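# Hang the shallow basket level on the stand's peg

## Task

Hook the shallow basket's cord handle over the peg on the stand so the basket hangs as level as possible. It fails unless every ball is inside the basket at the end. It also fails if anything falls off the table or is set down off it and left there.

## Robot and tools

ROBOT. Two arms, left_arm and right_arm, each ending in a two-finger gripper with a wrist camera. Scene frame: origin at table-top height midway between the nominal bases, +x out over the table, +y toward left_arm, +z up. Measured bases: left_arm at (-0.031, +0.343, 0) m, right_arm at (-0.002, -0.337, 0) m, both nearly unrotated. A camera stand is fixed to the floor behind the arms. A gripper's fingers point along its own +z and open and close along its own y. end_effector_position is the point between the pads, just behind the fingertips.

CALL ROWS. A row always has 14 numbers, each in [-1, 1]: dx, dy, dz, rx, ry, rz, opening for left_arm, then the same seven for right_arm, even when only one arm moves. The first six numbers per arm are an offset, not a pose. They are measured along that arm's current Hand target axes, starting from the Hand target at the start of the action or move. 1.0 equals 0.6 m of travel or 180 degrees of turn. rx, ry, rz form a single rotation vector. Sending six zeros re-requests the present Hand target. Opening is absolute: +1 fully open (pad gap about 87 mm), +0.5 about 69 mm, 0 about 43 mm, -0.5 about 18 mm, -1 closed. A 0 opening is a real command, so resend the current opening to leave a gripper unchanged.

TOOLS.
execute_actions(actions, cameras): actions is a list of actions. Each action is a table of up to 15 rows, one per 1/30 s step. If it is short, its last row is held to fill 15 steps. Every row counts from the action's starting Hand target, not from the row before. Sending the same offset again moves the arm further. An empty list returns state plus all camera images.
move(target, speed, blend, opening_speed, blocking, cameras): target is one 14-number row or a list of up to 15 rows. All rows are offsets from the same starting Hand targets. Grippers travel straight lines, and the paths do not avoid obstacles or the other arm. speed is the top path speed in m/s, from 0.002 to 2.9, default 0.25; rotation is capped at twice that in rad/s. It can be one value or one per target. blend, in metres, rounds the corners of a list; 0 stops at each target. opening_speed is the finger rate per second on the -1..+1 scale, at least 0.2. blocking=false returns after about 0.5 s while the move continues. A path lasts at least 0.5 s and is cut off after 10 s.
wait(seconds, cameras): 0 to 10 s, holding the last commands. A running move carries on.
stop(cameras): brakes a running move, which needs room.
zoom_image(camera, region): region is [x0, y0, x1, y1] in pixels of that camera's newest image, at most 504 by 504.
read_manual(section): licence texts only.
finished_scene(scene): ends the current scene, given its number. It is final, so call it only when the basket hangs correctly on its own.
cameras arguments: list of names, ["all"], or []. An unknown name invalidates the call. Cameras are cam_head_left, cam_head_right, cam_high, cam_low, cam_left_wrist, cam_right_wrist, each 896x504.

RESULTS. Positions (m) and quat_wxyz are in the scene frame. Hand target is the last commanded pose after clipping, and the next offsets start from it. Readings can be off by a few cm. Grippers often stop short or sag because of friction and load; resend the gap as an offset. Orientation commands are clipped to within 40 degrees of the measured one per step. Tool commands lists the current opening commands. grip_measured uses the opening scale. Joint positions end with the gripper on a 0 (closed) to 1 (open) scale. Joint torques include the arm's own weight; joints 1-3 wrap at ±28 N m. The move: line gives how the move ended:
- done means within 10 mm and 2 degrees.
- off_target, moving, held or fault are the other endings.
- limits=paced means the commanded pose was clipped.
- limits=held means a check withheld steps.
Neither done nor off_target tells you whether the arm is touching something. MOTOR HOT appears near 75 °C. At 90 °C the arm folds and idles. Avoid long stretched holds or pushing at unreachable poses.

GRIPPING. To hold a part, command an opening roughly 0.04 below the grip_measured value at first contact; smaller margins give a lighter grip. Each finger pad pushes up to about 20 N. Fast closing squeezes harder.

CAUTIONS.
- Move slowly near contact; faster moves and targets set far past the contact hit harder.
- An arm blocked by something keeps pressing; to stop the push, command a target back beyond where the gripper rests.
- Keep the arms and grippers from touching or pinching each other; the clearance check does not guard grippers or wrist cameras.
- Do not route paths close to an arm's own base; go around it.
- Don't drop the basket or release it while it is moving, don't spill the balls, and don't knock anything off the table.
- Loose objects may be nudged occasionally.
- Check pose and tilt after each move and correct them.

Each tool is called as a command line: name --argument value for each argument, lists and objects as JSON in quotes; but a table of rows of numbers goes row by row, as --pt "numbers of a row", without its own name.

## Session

execute_actions --actions '[]'

zoom_image --camera "cam_head_left" --region '[300, 100, 600, 450]'

zoom_image --camera "cam_head_right" --region '[300, 100, 600, 450]'

Scene clock: 0.00 s.
left_arm: end_effector_position=(+0.3428, +0.3226, +0.0374) grip_measured=+0.976 end_effector_quat_wxyz=(+0.568, +0.017, +0.822, +0.046) | right_arm: end_effector_position=(+0.3540, -0.3643, +0.0350) grip_measured=+1.000 end_effector_quat_wxyz=(+0.554, +0.062, +0.830, -0.028)
Joint positions: left_arm=[-0.114 1.581 0.334 0.88 -0.197 0.027 0.988] | right_arm=[-0.065 1.491 0.287 0.808 0.068 0.053 1]
Joint velocities: within noise
Joint torques (N m): no reading
Heat: left arm: 36 °C; right arm: 28 °C.
Hand target: left_arm +0.3469, +0.3220, +0.0444; +0.577, +0.016, +0.816, +0.045 | right_arm +0.3556, -0.3644, +0.0374; +0.556, +0.062, +0.828, -0.028
Tool commands: left_gripper/opening=+1.0 right_gripper/opening=+1.0
camera_calibration:
cam_left_wrist: T_world_to_cam=[[0.00166941, -0.996978, -0.0776708, 0.320789], [-0.944467, 0.023951, -0.327733, 0.348417], [0.328602, 0.0739046, -0.941572, 0.0411814], [0, 0, 0, 1]] pos_world=[0.315, 0.308431, 0.177879]
cam_right_wrist: T_world_to_cam=[[-0.128001, -0.991758, -0.00565965, -0.319829], [-0.940893, 0.123236, -0.315489, 0.413176], [0.313586, -0.0350576, -0.948912, 0.0550576], [0, 0, 0, 1]] pos_world=[0.330551, -0.366181, 0.180787]

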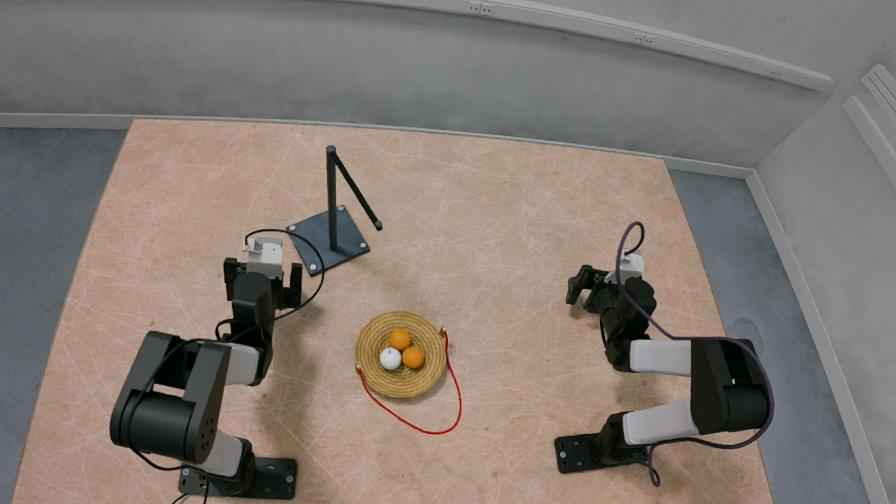

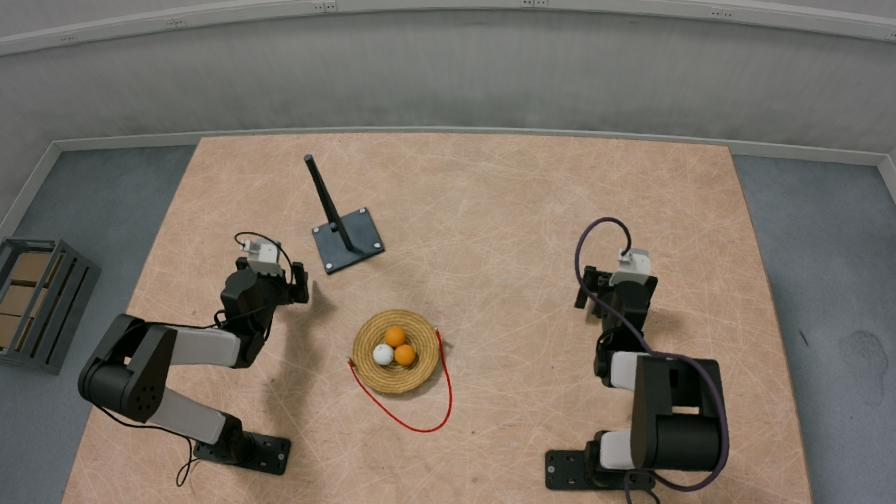

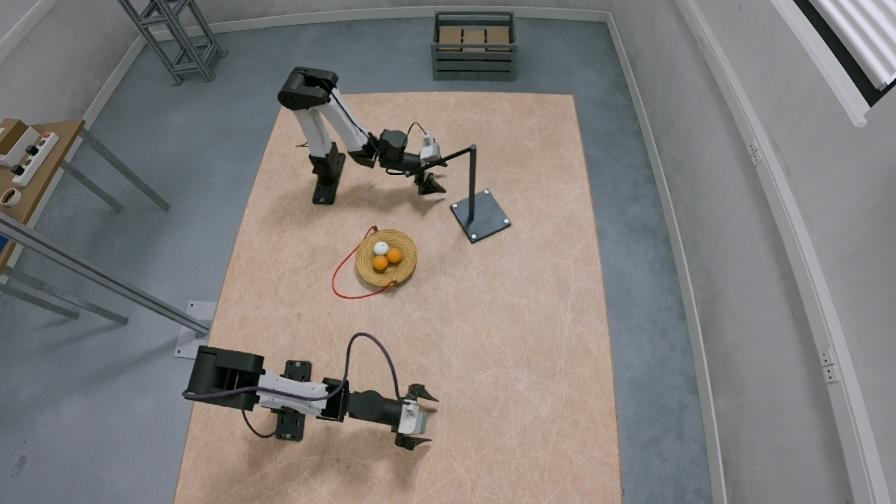

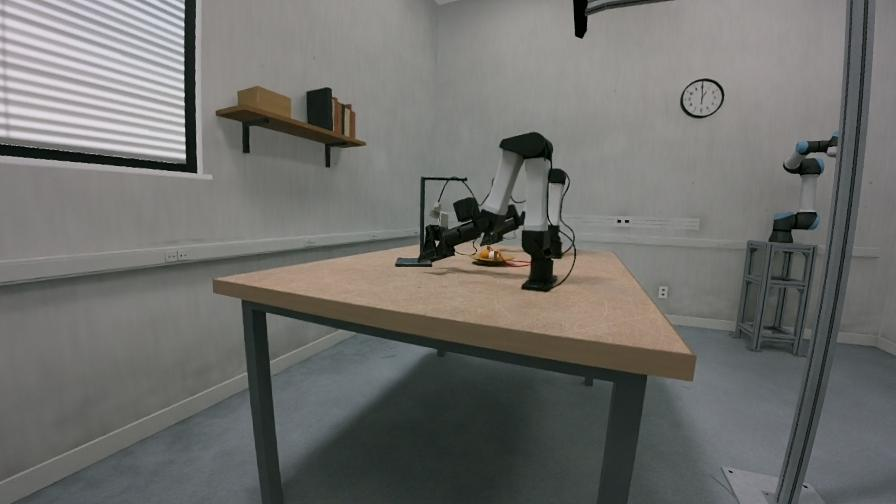

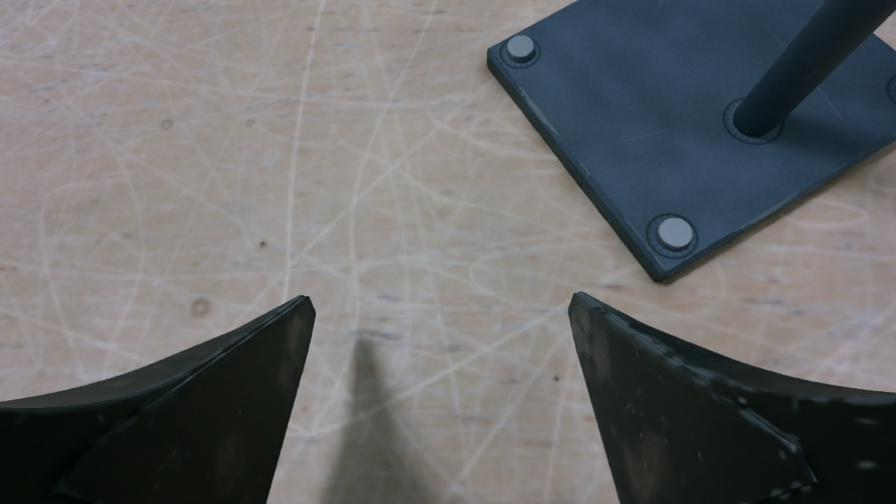

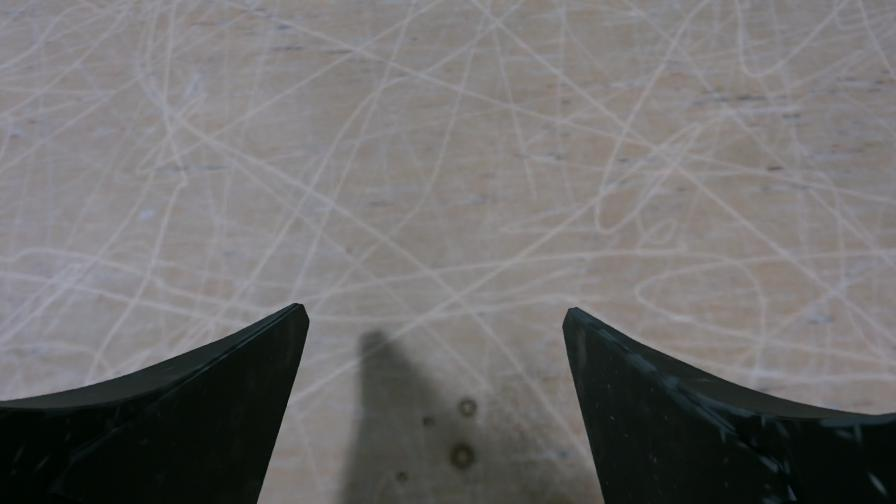

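Scaled by 1.440 from the camera's 896x504 image, which has a finer 1280x720 frame.

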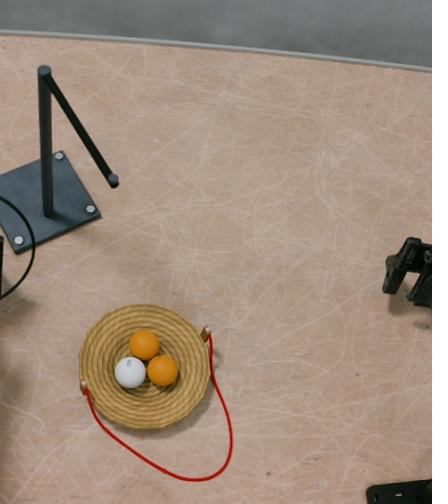

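Scaled by 1.440 from the camera's 896x504 image, which has a finer 1280x720 frame.

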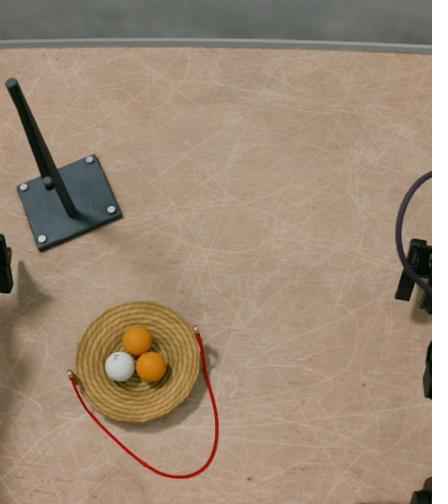

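zoom_image --camera "cam_head_left" --region '[345, 310, 475, 440]'

zoom_image --camera "cam_head_right" --region '[340, 305, 470, 435]'

zoom_image --camera "cam_high" --region '[320, 130, 520, 310]'

Scaled by 3.877 from the camera's 896x504 image, which has a finer 1280x720 frame.

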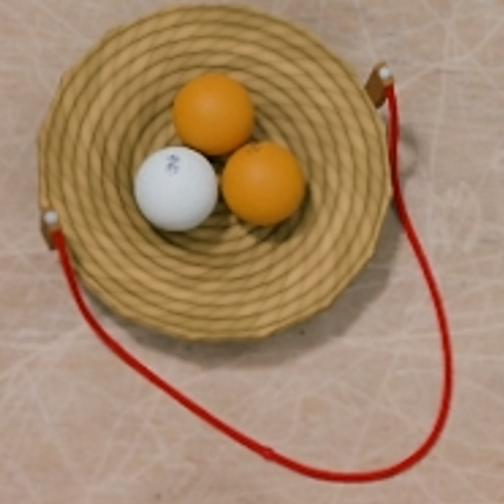

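Scaled by 3.877 from the camera's 896x504 image, which has a finer 1280x720 frame.

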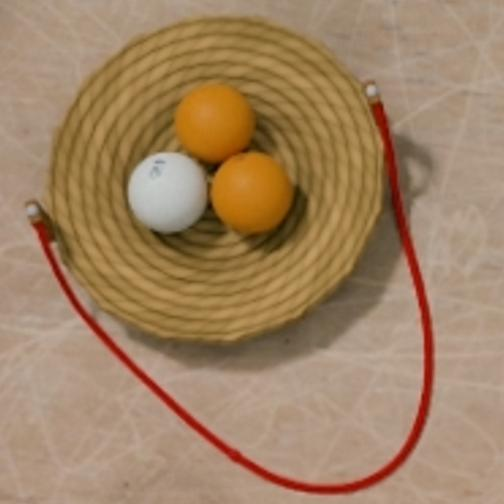

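Scaled by 2.520 from the camera's 896x504 image, which has a finer 1280x720 frame.

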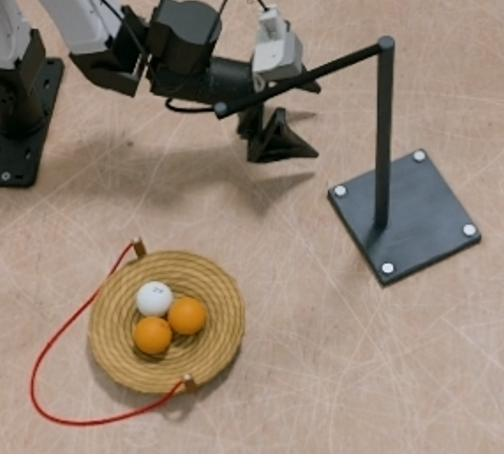

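move --pt "-0.02468 -0.1402 -0.24868 0.14426 0.07827 0.04174 0.0 0 0 0 0 0 0 1" --pt "-0.07098 -0.32022 -0.41913 0.28147 0.11601 0.14532 0.0 0 0 0 0 0 0 1" --pt "0.03828 -0.59005 -0.52637 0.19791 0.33291 0.21225 0.0 0 0 0 0 0 0 1" --blend '[0.05,0.05,0]' --speed 0.3 --cameras '["cam_left_wrist","cam_head_left","cam_head_right"]'

Scene clock: 157.83 s.
left_arm: end_effector_position=(+0.0524, -0.0405, +0.0926) grip_measured=+0.000 end_effector_quat_wxyz=(+0.034, +0.409, +0.912, -0.009) | right_arm: end_effector_position=(+0.3540, -0.3643, +0.0350) grip_measured=+1.000 end_effector_quat_wxyz=(+0.554, +0.062, +0.830, -0.028)
Joint positions: left_arm=[-1.29 2.145 1.941 -1.311 -0.041 -0.483 0.5] | right_arm=[-0.065 1.491 0.287 0.808 0.068 0.053 1]
Joint torques (N m): left_arm=[-0.38 -9.85 8.47 0.31 0.12 -0.34] | right_arm=[-0.08 -3.78 5.09 1.81 0.04 0.02]
Heat: left arm: 40 °C; right arm: 33 °C.
Hand target: left_arm +0.0511, -0.0461, +0.0950; +0.032, +0.406, +0.913, -0.015 | right_arm +0.3556, -0.3644, +0.0374; +0.556, +0.062, +0.828, -0.028
Off the commanded pose: left_arm 0.006 m, 1 deg | right_arm 0.003 m, 0 deg.
move: done
camera_calibration:
cam_left_wrist: T_world_to_cam=[[-0.742035, -0.670139, 0.0172475, 0.0071262], [-0.455625, 0.523045, 0.720299, -0.00144105], [-0.491722, 0.526629, -0.69345, 0.253765], [0, 0, 0, 1]] pos_world=[0.129413, -0.128111, 0.176888]
Images, in order (width x height): cam_head_left 896x504, cam_head_right 896x504, cam_left_wrist 896x504.

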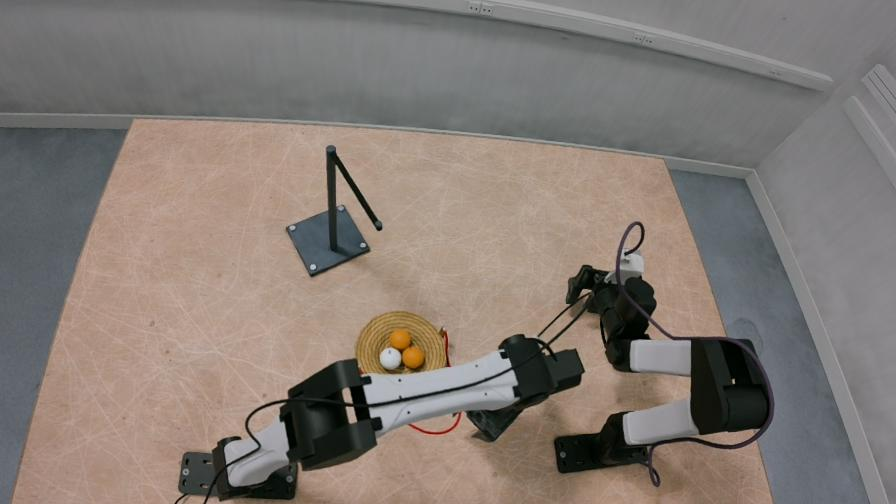

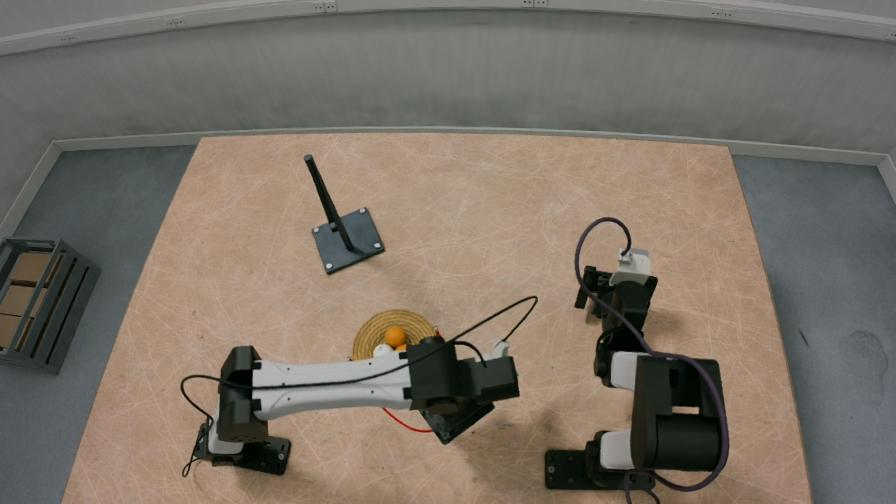

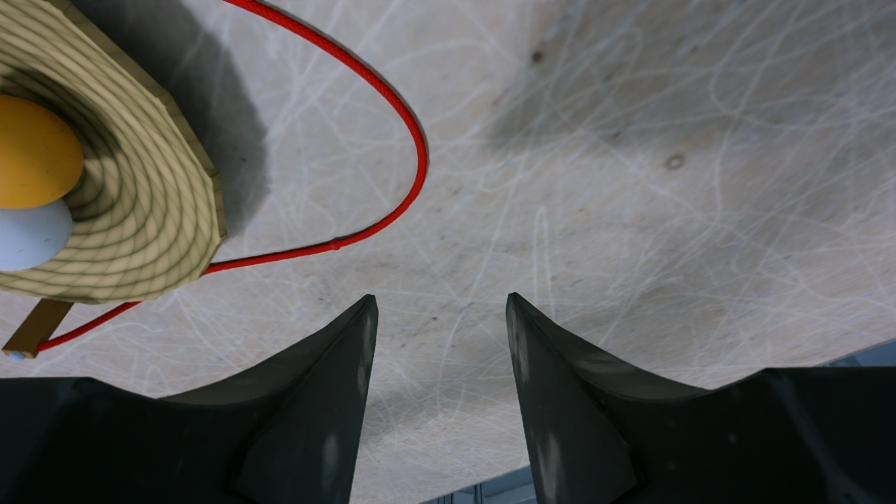

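move --target '[-0.00287,0.0101,0.10547,0,0,0,0.0, 0,0,0,0,0,0,1]' --speed 0.1 --cameras '["cam_left_wrist"]'

Scene clock: 186.27 s.
left_arm: end_effector_position=(+0.0585, -0.0462, +0.0385) grip_measured=+0.000 end_effector_quat_wxyz=(+0.036, +0.405, +0.914, -0.013) | right_arm: end_effector_position=(+0.3540, -0.3643, +0.0350) grip_measured=+1.000 end_effector_quat_wxyz=(+0.554, +0.062, +0.830, -0.028)
Joint positions: left_arm=[-1.279 2.179 1.781 -1.107 -0.04 -0.48 0.5] | right_arm=[-0.065 1.491 0.287 0.808 0.068 0.053 1]
Joint torques (N m): left_arm=[0.28 -10.44 4.98 0.59 0.09 -0.16] | right_arm=[-0.01 -3.82 5.08 1.81 0.05 0.01]
Heat: left arm: 39 °C; right arm: 34 °C.
Hand target: left_arm +0.0598, -0.0467, +0.0320; +0.032, +0.406, +0.913, -0.015 | right_arm +0.3556, -0.3644, +0.0374; +0.556, +0.062, +0.828, -0.028
Off the commanded pose: left_arm 0.007 m, 1 deg | right_arm 0.003 m, 0 deg.
move: done
camera_calibration:
cam_left_wrist: T_world_to_cam=[[-0.736219, -0.676361, 0.0227419, 0.00775351], [-0.46127, 0.526115, 0.714446, 0.0439656], [-0.495188, 0.515499, -0.699321, 0.222156], [0, 0, 0, 1]] pos_world=[0.135997, -0.132408, 0.123771]
Images, in order (width x height): cam_left_wrist 896x504.

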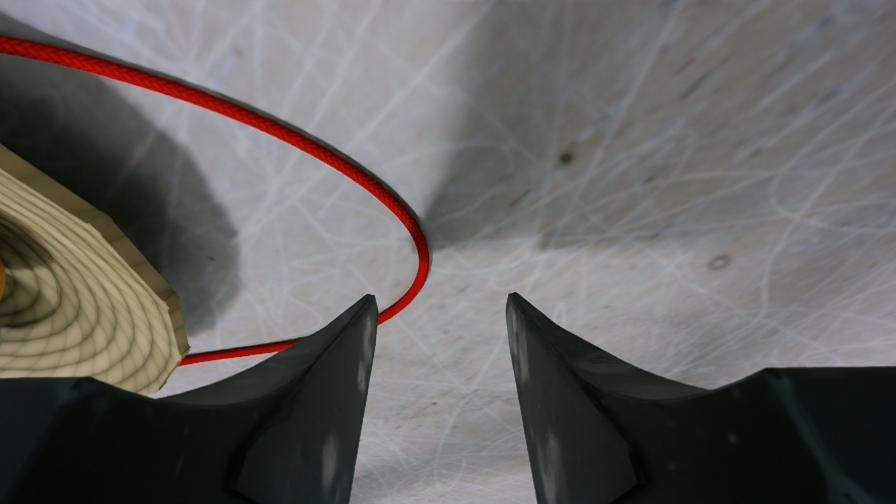

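move --target '[0.00415,0.00593,0.03647,0,0,0,0.0, 0,0,0,0,0,0,1]' --speed 0.06 --cameras '["cam_left_wrist"]'

Scene clock: 203.83 s.
left_arm: end_effector_position=(+0.0606, -0.0442, +0.0179) grip_measured=+0.000 end_effector_quat_wxyz=(+0.038, +0.405, +0.913, -0.015) | right_arm: end_effector_position=(+0.3540, -0.3643, +0.0350) grip_measured=+1.000 end_effector_quat_wxyz=(+0.554, +0.062, +0.830, -0.028)
Joint positions: left_arm=[-1.273 2.186 1.709 -1.023 -0.04 -0.474 0.5] | right_arm=[-0.065 1.491 0.287 0.808 0.068 0.053 1]
Joint torques (N m): left_arm=[0.42 -10.25 4.79 0.58 0.12 -0.17] | right_arm=[-0.06 -3.75 5.09 1.81 0.05 0.01]
Heat: left arm: 40 °C; right arm: 34 °C.
Hand target: left_arm +0.0617, -0.0435, +0.0100; +0.032, +0.406, +0.913, -0.014 | right_arm +0.3556, -0.3644, +0.0374; +0.556, +0.062, +0.828, -0.028
Off the commanded pose: left_arm 0.008 m, 1 deg | right_arm 0.003 m, 0 deg.
move: done
camera_calibration:
cam_left_wrist: T_world_to_cam=[[-0.736494, -0.676, 0.0244998, 0.0112857], [-0.461814, 0.528945, 0.712001, 0.0588045], [-0.494272, 0.51307, -0.701751, 0.207638], [0, 0, 0, 1]] pos_world=[0.138098, -0.130008, 0.103565]
Images, in order (width x height): cam_left_wrist 896x504.

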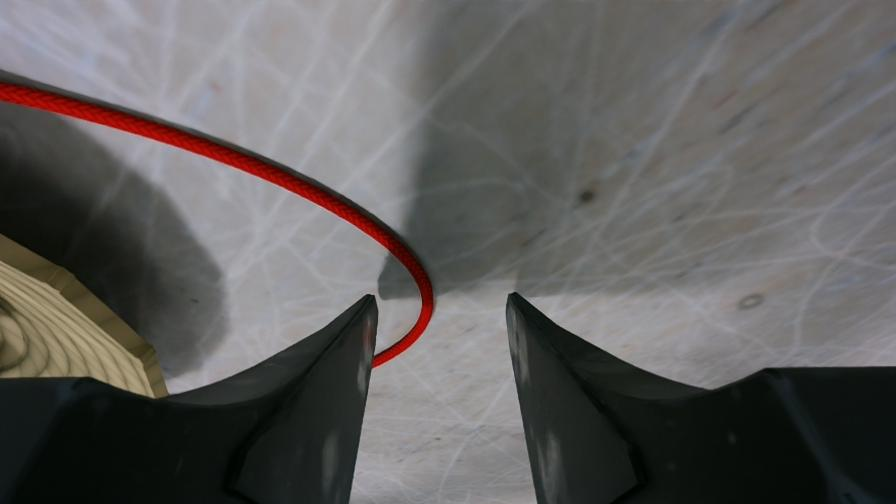

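move --target '[0.00262,0.0031,0.01318,0,0,0,0.0, 0,0,0,0,0,0,1]' --speed 0.04 --cameras '["cam_left_wrist"]'

Scene clock: 215.50 s.
left_arm: end_effector_position=(+0.0606, -0.0426, +0.0128) grip_measured=+0.000 end_effector_quat_wxyz=(+0.037, +0.405, +0.913, -0.015) | right_arm: end_effector_position=(+0.3540, -0.3643, +0.0350) grip_measured=+1.000 end_effector_quat_wxyz=(+0.554, +0.062, +0.830, -0.028)
Joint positions: left_arm=[-1.271 2.186 1.688 -1.003 -0.038 -0.471 0.5] | right_arm=[-0.065 1.491 0.287 0.808 0.068 0.053 1]
Joint torques (N m): left_arm=[0.5 -10.11 4.11 0.73 0.1 -0.16] | right_arm=[-0.03 -3.84 5.08 1.82 0.05 0.02]
Heat: left arm: 40 °C; right arm: 34 °C.
Hand target: left_arm +0.0625, -0.0416, +0.0020; +0.032, +0.406, +0.913, -0.015 | right_arm +0.3556, -0.3644, +0.0374; +0.556, +0.062, +0.828, -0.028
Off the commanded pose: left_arm 0.011 m, 1 deg | right_arm 0.003 m, 0 deg.
move: off_target (left_arm)
camera_calibration:
cam_left_wrist: T_world_to_cam=[[-0.737084, -0.675315, 0.0256335, 0.0124212], [-0.459985, 0.529124, 0.713051, 0.0615057], [-0.495097, 0.513787, -0.700644, 0.203299], [0, 0, 0, 1]] pos_world=[0.1381, -0.128608, 0.098265]
Images, in order (width x height): cam_left_wrist 896x504.

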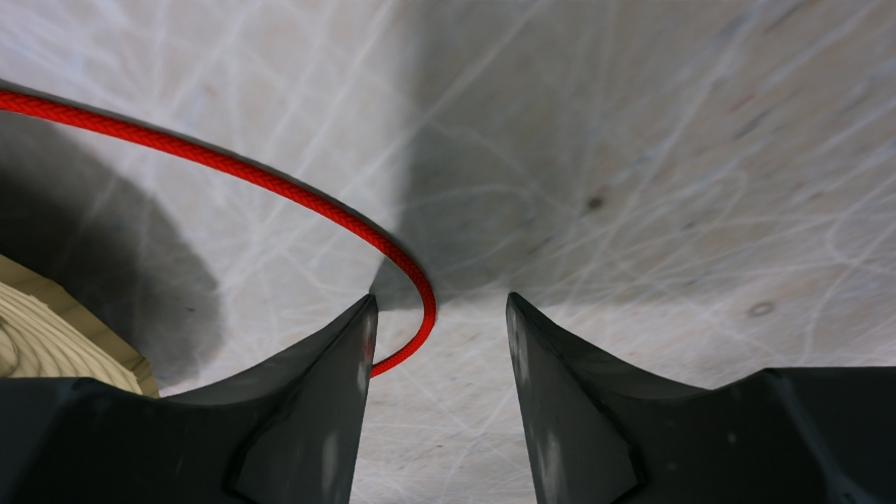

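move --target '[0,0,0.006,0,0,0,-1.0, 0,0,0,0,0,0,1]' --opening_speed 1.0 --speed 0.03 --cameras '["cam_left_wrist"]'

Scene clock: 223.10 s.
left_arm: end_effector_position=(+0.0624, -0.0408, +0.0123) grip_measured=-0.920 end_effector_quat_wxyz=(+0.035, +0.406, +0.913, -0.013) | right_arm: end_effector_position=(+0.3540, -0.3643, +0.0350) grip_measured=+1.000 end_effector_quat_wxyz=(+0.554, +0.062, +0.830, -0.028)
Joint positions: left_arm=[-1.266 2.186 1.685 -1.005 -0.038 -0.465 0.04] | right_arm=[-0.065 1.491 0.287 0.808 0.068 0.053 1]
Joint torques (N m): left_arm=[0.01 -9.55 3.78 0.84 0.12 -0.2] | right_arm=[-0.05 -3.81 5.12 1.81 0.05 0.02]
Heat: left arm: 40 °C; right arm: 35 °C.
Hand target: left_arm +0.0626, -0.0417, -0.0016; +0.032, +0.406, +0.913, -0.014 | right_arm +0.3556, -0.3644, +0.0374; +0.556, +0.062, +0.828, -0.028
Off the commanded pose: left_arm 0.014 m, 0 deg | right_arm 0.003 m, 0 deg.
move: off_target (left_arm)
camera_calibration:
cam_left_wrist: T_world_to_cam=[[-0.737283, -0.675172, 0.0236074, 0.0150337], [-0.459002, 0.526255, 0.715802, 0.0615053], [-0.495713, 0.516913, -0.697904, 0.203112], [0, 0, 0, 1]] pos_world=[0.140001, -0.127209, 0.0973723]
Images, in order (width x height): cam_left_wrist 896x504.

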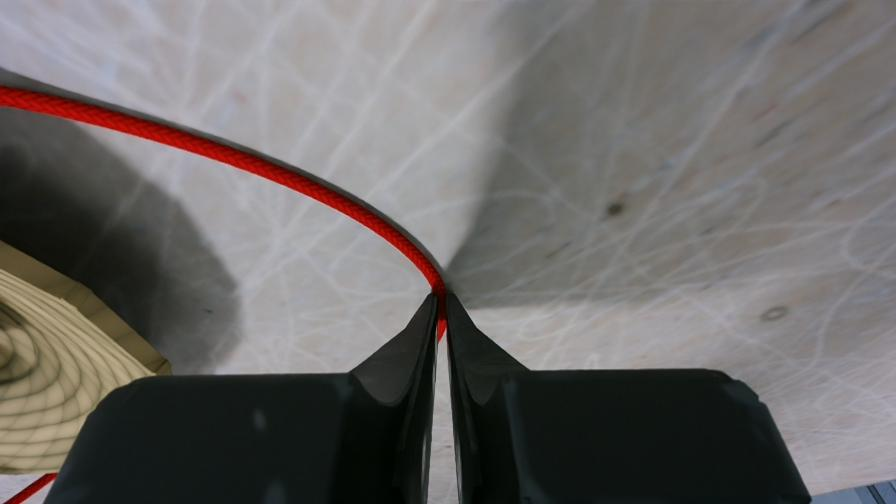

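move --pt "-0.0173 0.0346 -0.1769 0.00811 -0.08878 0.03816 -1.0 0 0 0 0 0 0 1" --pt "-0.03192 0.16468 -0.31455 0.02116 -0.19949 0.05237 -1.0 0 0 0 0 0 0 1" --pt "-0.04413 0.2758 -0.43733 0.03423 -0.31569 0.05373 -1.0 0 0 0 0 0 0 1" --blend '[0.03,0.03,0]' --speed 0.15 --cameras '["cam_left_wrist","cam_head_right","cam_low"]'

Scene clock: 284.77 s.
left_arm: end_effector_position=(+0.1900, +0.0632, +0.2559) grip_measured=-0.920 end_effector_quat_wxyz=(+0.429, +0.423, +0.760, -0.244) | right_arm: end_effector_position=(+0.3540, -0.3643, +0.0350) grip_measured=+1.000 end_effector_quat_wxyz=(+0.554, +0.062, +0.830, -0.028)
Joint positions: left_arm=[-0.796 1.187 1.195 -0.554 0.166 0.091 0.04] | right_arm=[-0.065 1.491 0.287 0.808 0.068 0.053 1]
Joint torques (N m): left_arm=[0.28 -5.57 5.85 1.89 0.25 -0.19] | right_arm=[-0.03 -3.75 5.12 1.82 0.05 0]
Heat: left arm: 40 °C; right arm: 35 °C.
Hand target: left_arm +0.1908, +0.0632, +0.2620; +0.442, +0.424, +0.750, -0.250 | right_arm +0.3556, -0.3644, +0.0374; +0.556, +0.062, +0.828, -0.028
Off the commanded pose: left_arm 0.006 m, 2 deg | right_arm 0.003 m, 0 deg.
move: done
camera_calibration:
cam_left_wrist: T_world_to_cam=[[-0.862382, -0.505411, 0.0292713, 0.185195], [-0.503229, 0.849473, -0.158604, 0.102614], [0.0552949, -0.151507, -0.986908, 0.394056], [0, 0, 0, 1]] pos_world=[0.189558, 0.0661342, 0.399751]
Images, in order (width x height): cam_head_right 896x504, cam_low 896x504, cam_left_wrist 896x504.

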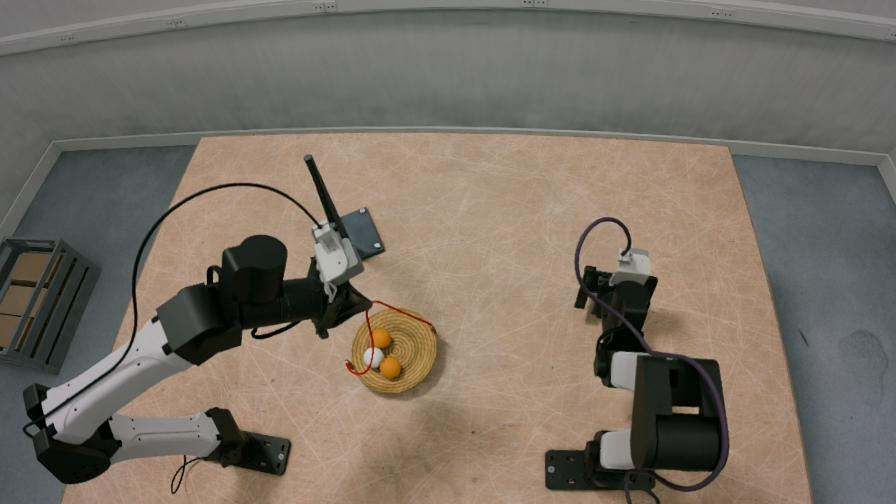

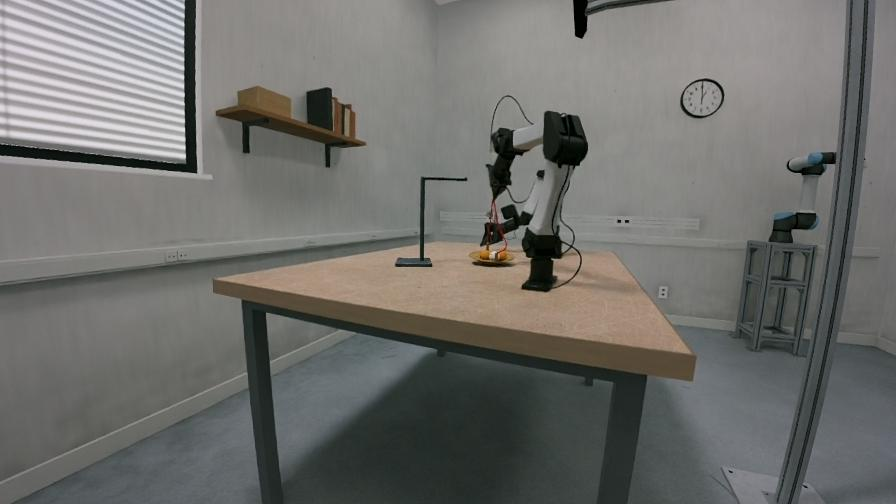

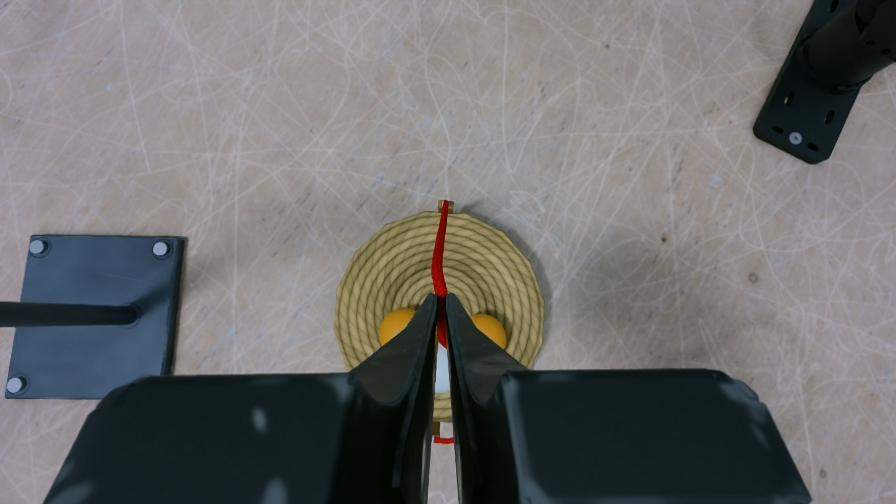

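move --target '[-0.08017,0,-0.04444,0,0,0,-1.0, 0,0,0,0,0,0,1]' --speed 0.06 --cameras '["cam_left_wrist","cam_head_right","cam_head_left","cam_low"]'

zoom_image --camera "cam_head_left" --region '[320, 260, 460, 400]'

zoom_image --camera "cam_head_right" --region '[320, 260, 460, 400]'

zoom_image --camera "cam_low" --region '[440, 160, 560, 280]'

Scene clock: 304.87 s.
left_arm: end_effector_position=(+0.1852, +0.0683, +0.2981) grip_measured=-0.920 end_effector_quat_wxyz=(+0.421, +0.425, +0.764, -0.242) | right_arm: end_effector_position=(+0.3540, -0.3643, +0.0350) grip_measured=+1.000 end_effector_quat_wxyz=(+0.554, +0.062, +0.830, -0.028)
Joint positions: left_arm=[-0.796 1.231 1.415 -0.75 0.167 0.091 0.04] | right_arm=[-0.065 1.491 0.287 0.808 0.068 0.053 1]
Joint torques (N m): left_arm=[0.32 -3.3 9.62 1.81 0.23 -0.16] | right_arm=[-0.08 -3.77 5.09 1.81 0.05 0]
Heat: left arm: 38 °C; right arm: 36 °C.
Hand target: left_arm +0.1908, +0.0632, +0.3170; +0.442, +0.424, +0.750, -0.250 | right_arm +0.3556, -0.3644, +0.0374; +0.556, +0.062, +0.828, -0.028
Off the commanded pose: left_arm 0.020 m, 3 deg | right_arm 0.003 m, 0 deg.
move: off_target (left_arm)
camera_calibration:
cam_left_wrist: T_world_to_cam=[[-0.862387, -0.505145, 0.0334394, 0.181144], [-0.504505, 0.852057, -0.139549, 0.0970714], [0.0420001, -0.137216, -0.98965, 0.439116], [0, 0, 0, 1]] pos_world=[0.186746, 0.0690473, 0.442061]
Images, in order (width x height): cam_head_left 896x504, cam_head_right 896x504, cam_low 896x504, cam_left_wrist 896x504.

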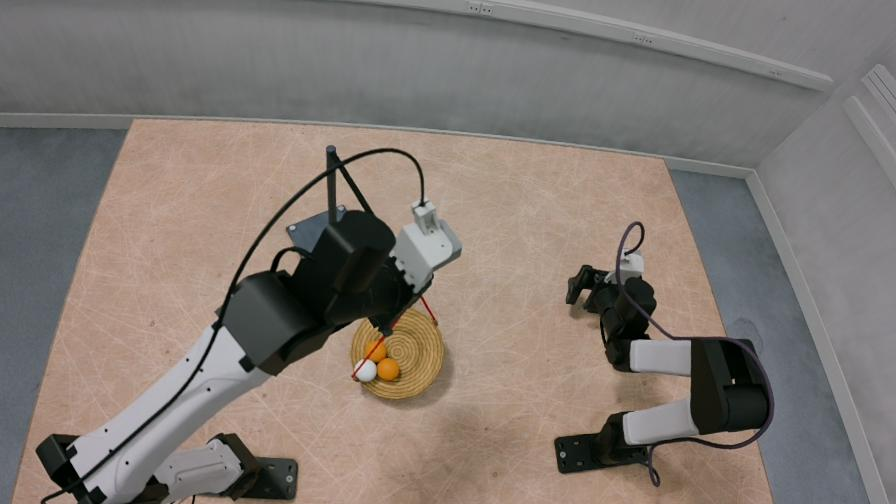

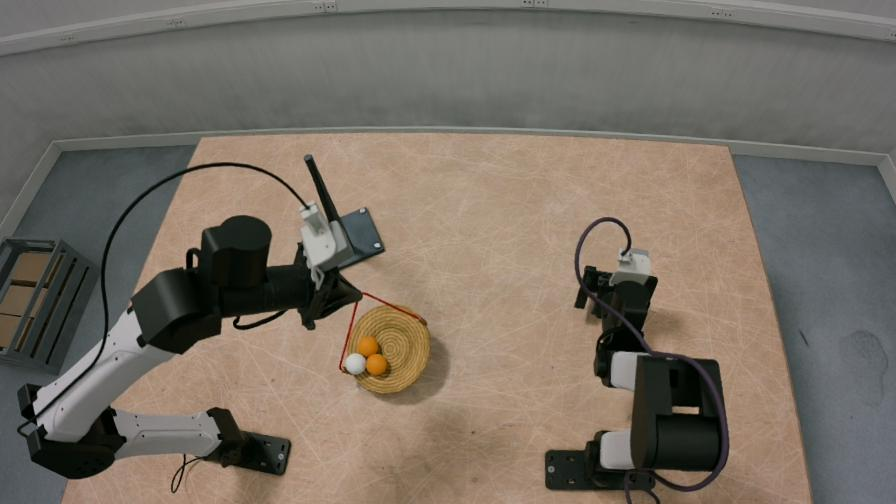

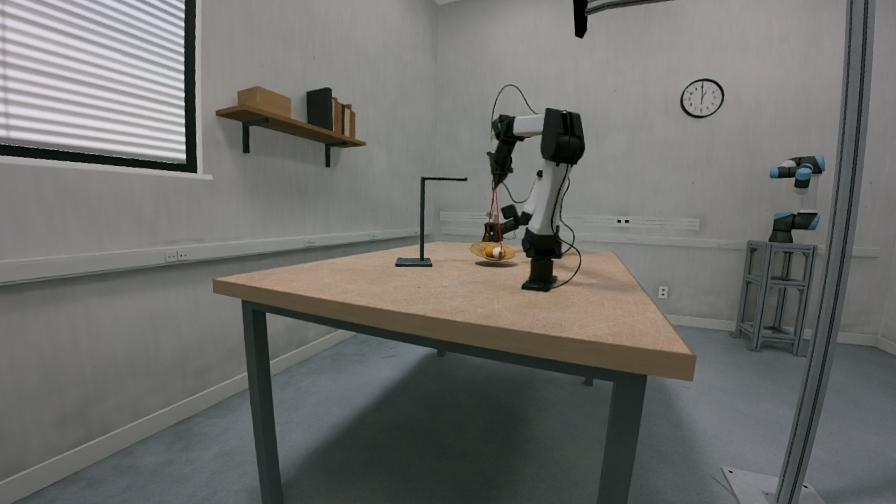

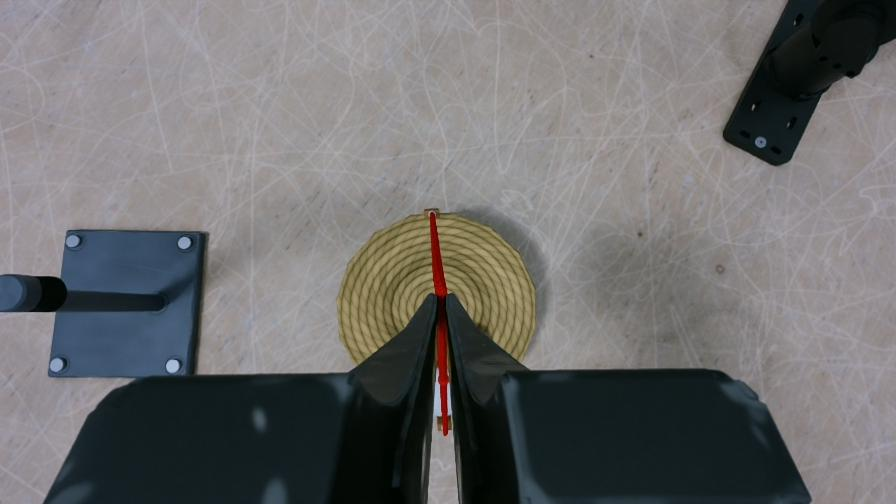

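Scaled by 3.600 from the camera's 896x504 image, which has a finer 1280x720 frame.

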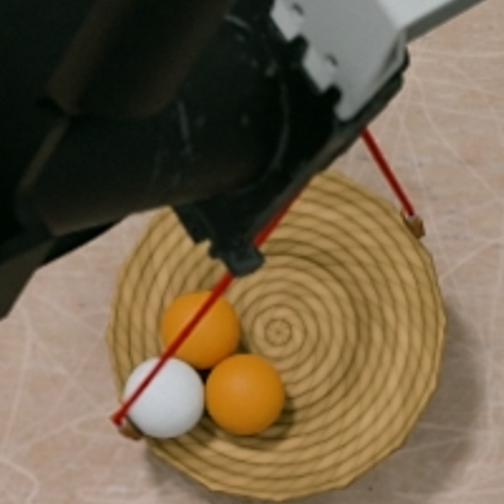

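Scaled by 3.600 from the camera's 896x504 image, which has a finer 1280x720 frame.

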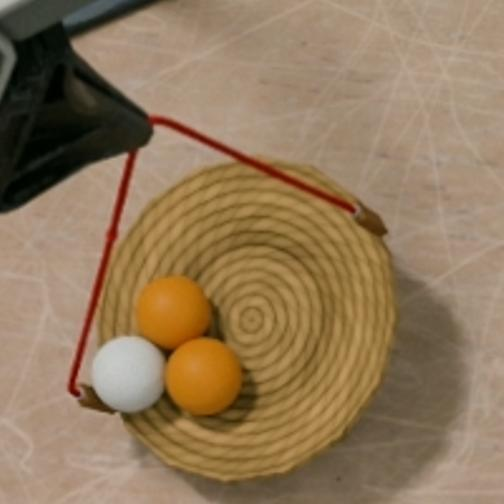

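Scaled by 4.200 from the camera's 896x504 image, which has a finer 1280x720 frame.

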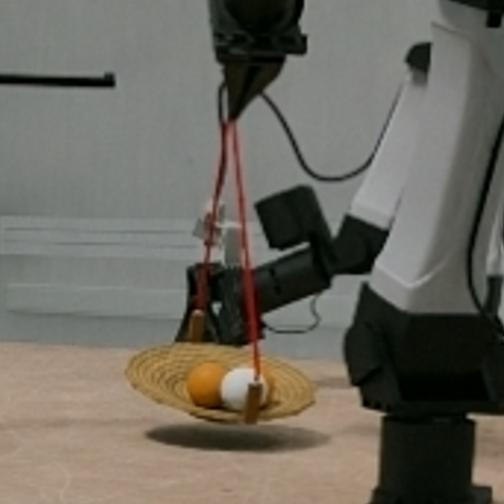

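move --target '[-0.10417,0,-0.04552,0,0,0,-1.0, 0,0,0,0,0,0,1]' --speed 0.05 --cameras '["cam_left_wrist","cam_head_right"]'

Scene clock: 367.13 s.
left_arm: end_effector_position=(+0.1914, +0.0615, +0.3676) grip_measured=-0.920 end_effector_quat_wxyz=(+0.421, +0.425, +0.764, -0.242) | right_arm: end_effector_position=(+0.3540, -0.3643, +0.0350) grip_measured=+1.000 end_effector_quat_wxyz=(+0.554, +0.062, +0.830, -0.028)
Joint positions: left_arm=[-0.796 1.409 1.863 -1.021 0.167 0.091 0.04] | right_arm=[-0.065 1.491 0.287 0.808 0.068 0.053 1]
Joint torques (N m): left_arm=[-0.1 -4.16 8.72 1.85 0.19 -0.22] | right_arm=[-0.08 -3.81 5.12 1.81 0.05 0]
Heat: left arm: 42 °C; right arm: 36 °C.
Hand target: left_arm +0.1940, +0.0578, +0.3848; +0.442, +0.424, +0.750, -0.250 | right_arm +0.3556, -0.3644, +0.0374; +0.556, +0.062, +0.828, -0.028
Off the commanded pose: left_arm 0.018 m, 3 deg | right_arm 0.003 m, 0 deg.
move: off_target (left_arm)
camera_calibration:
cam_left_wrist: T_world_to_cam=[[-0.862366, -0.505181, 0.0334249, 0.180788], [-0.504524, 0.851988, -0.139901, 0.115795], [0.042198, -0.13751, -0.989601, 0.506672], [0, 0, 0, 1]] pos_world=[0.192947, 0.062347, 0.51156]
Images, in order (width x height): cam_head_right 896x504, cam_left_wrist 896x504.

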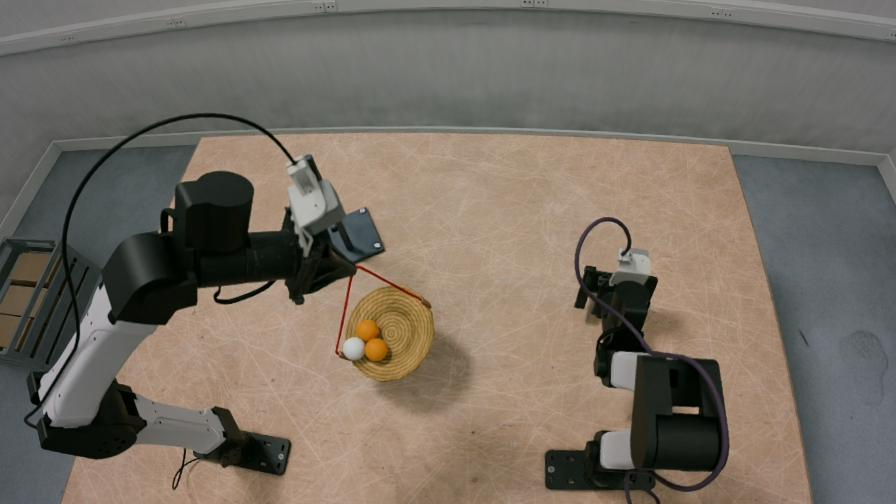

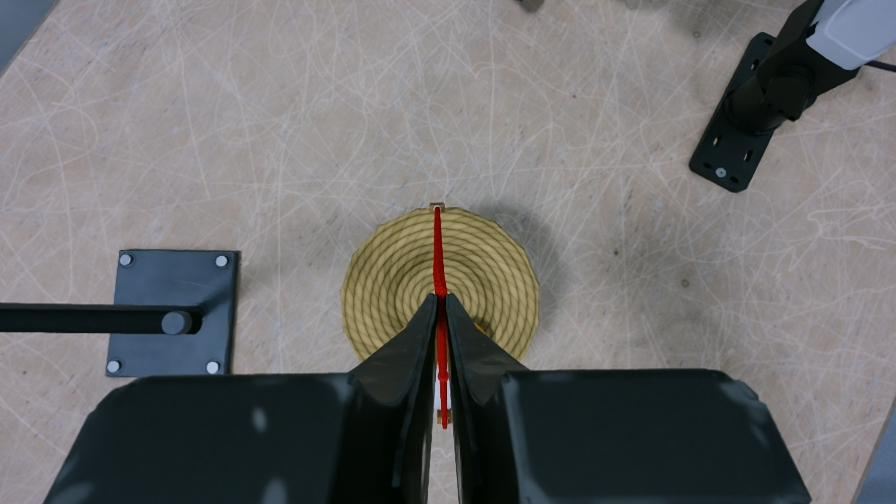

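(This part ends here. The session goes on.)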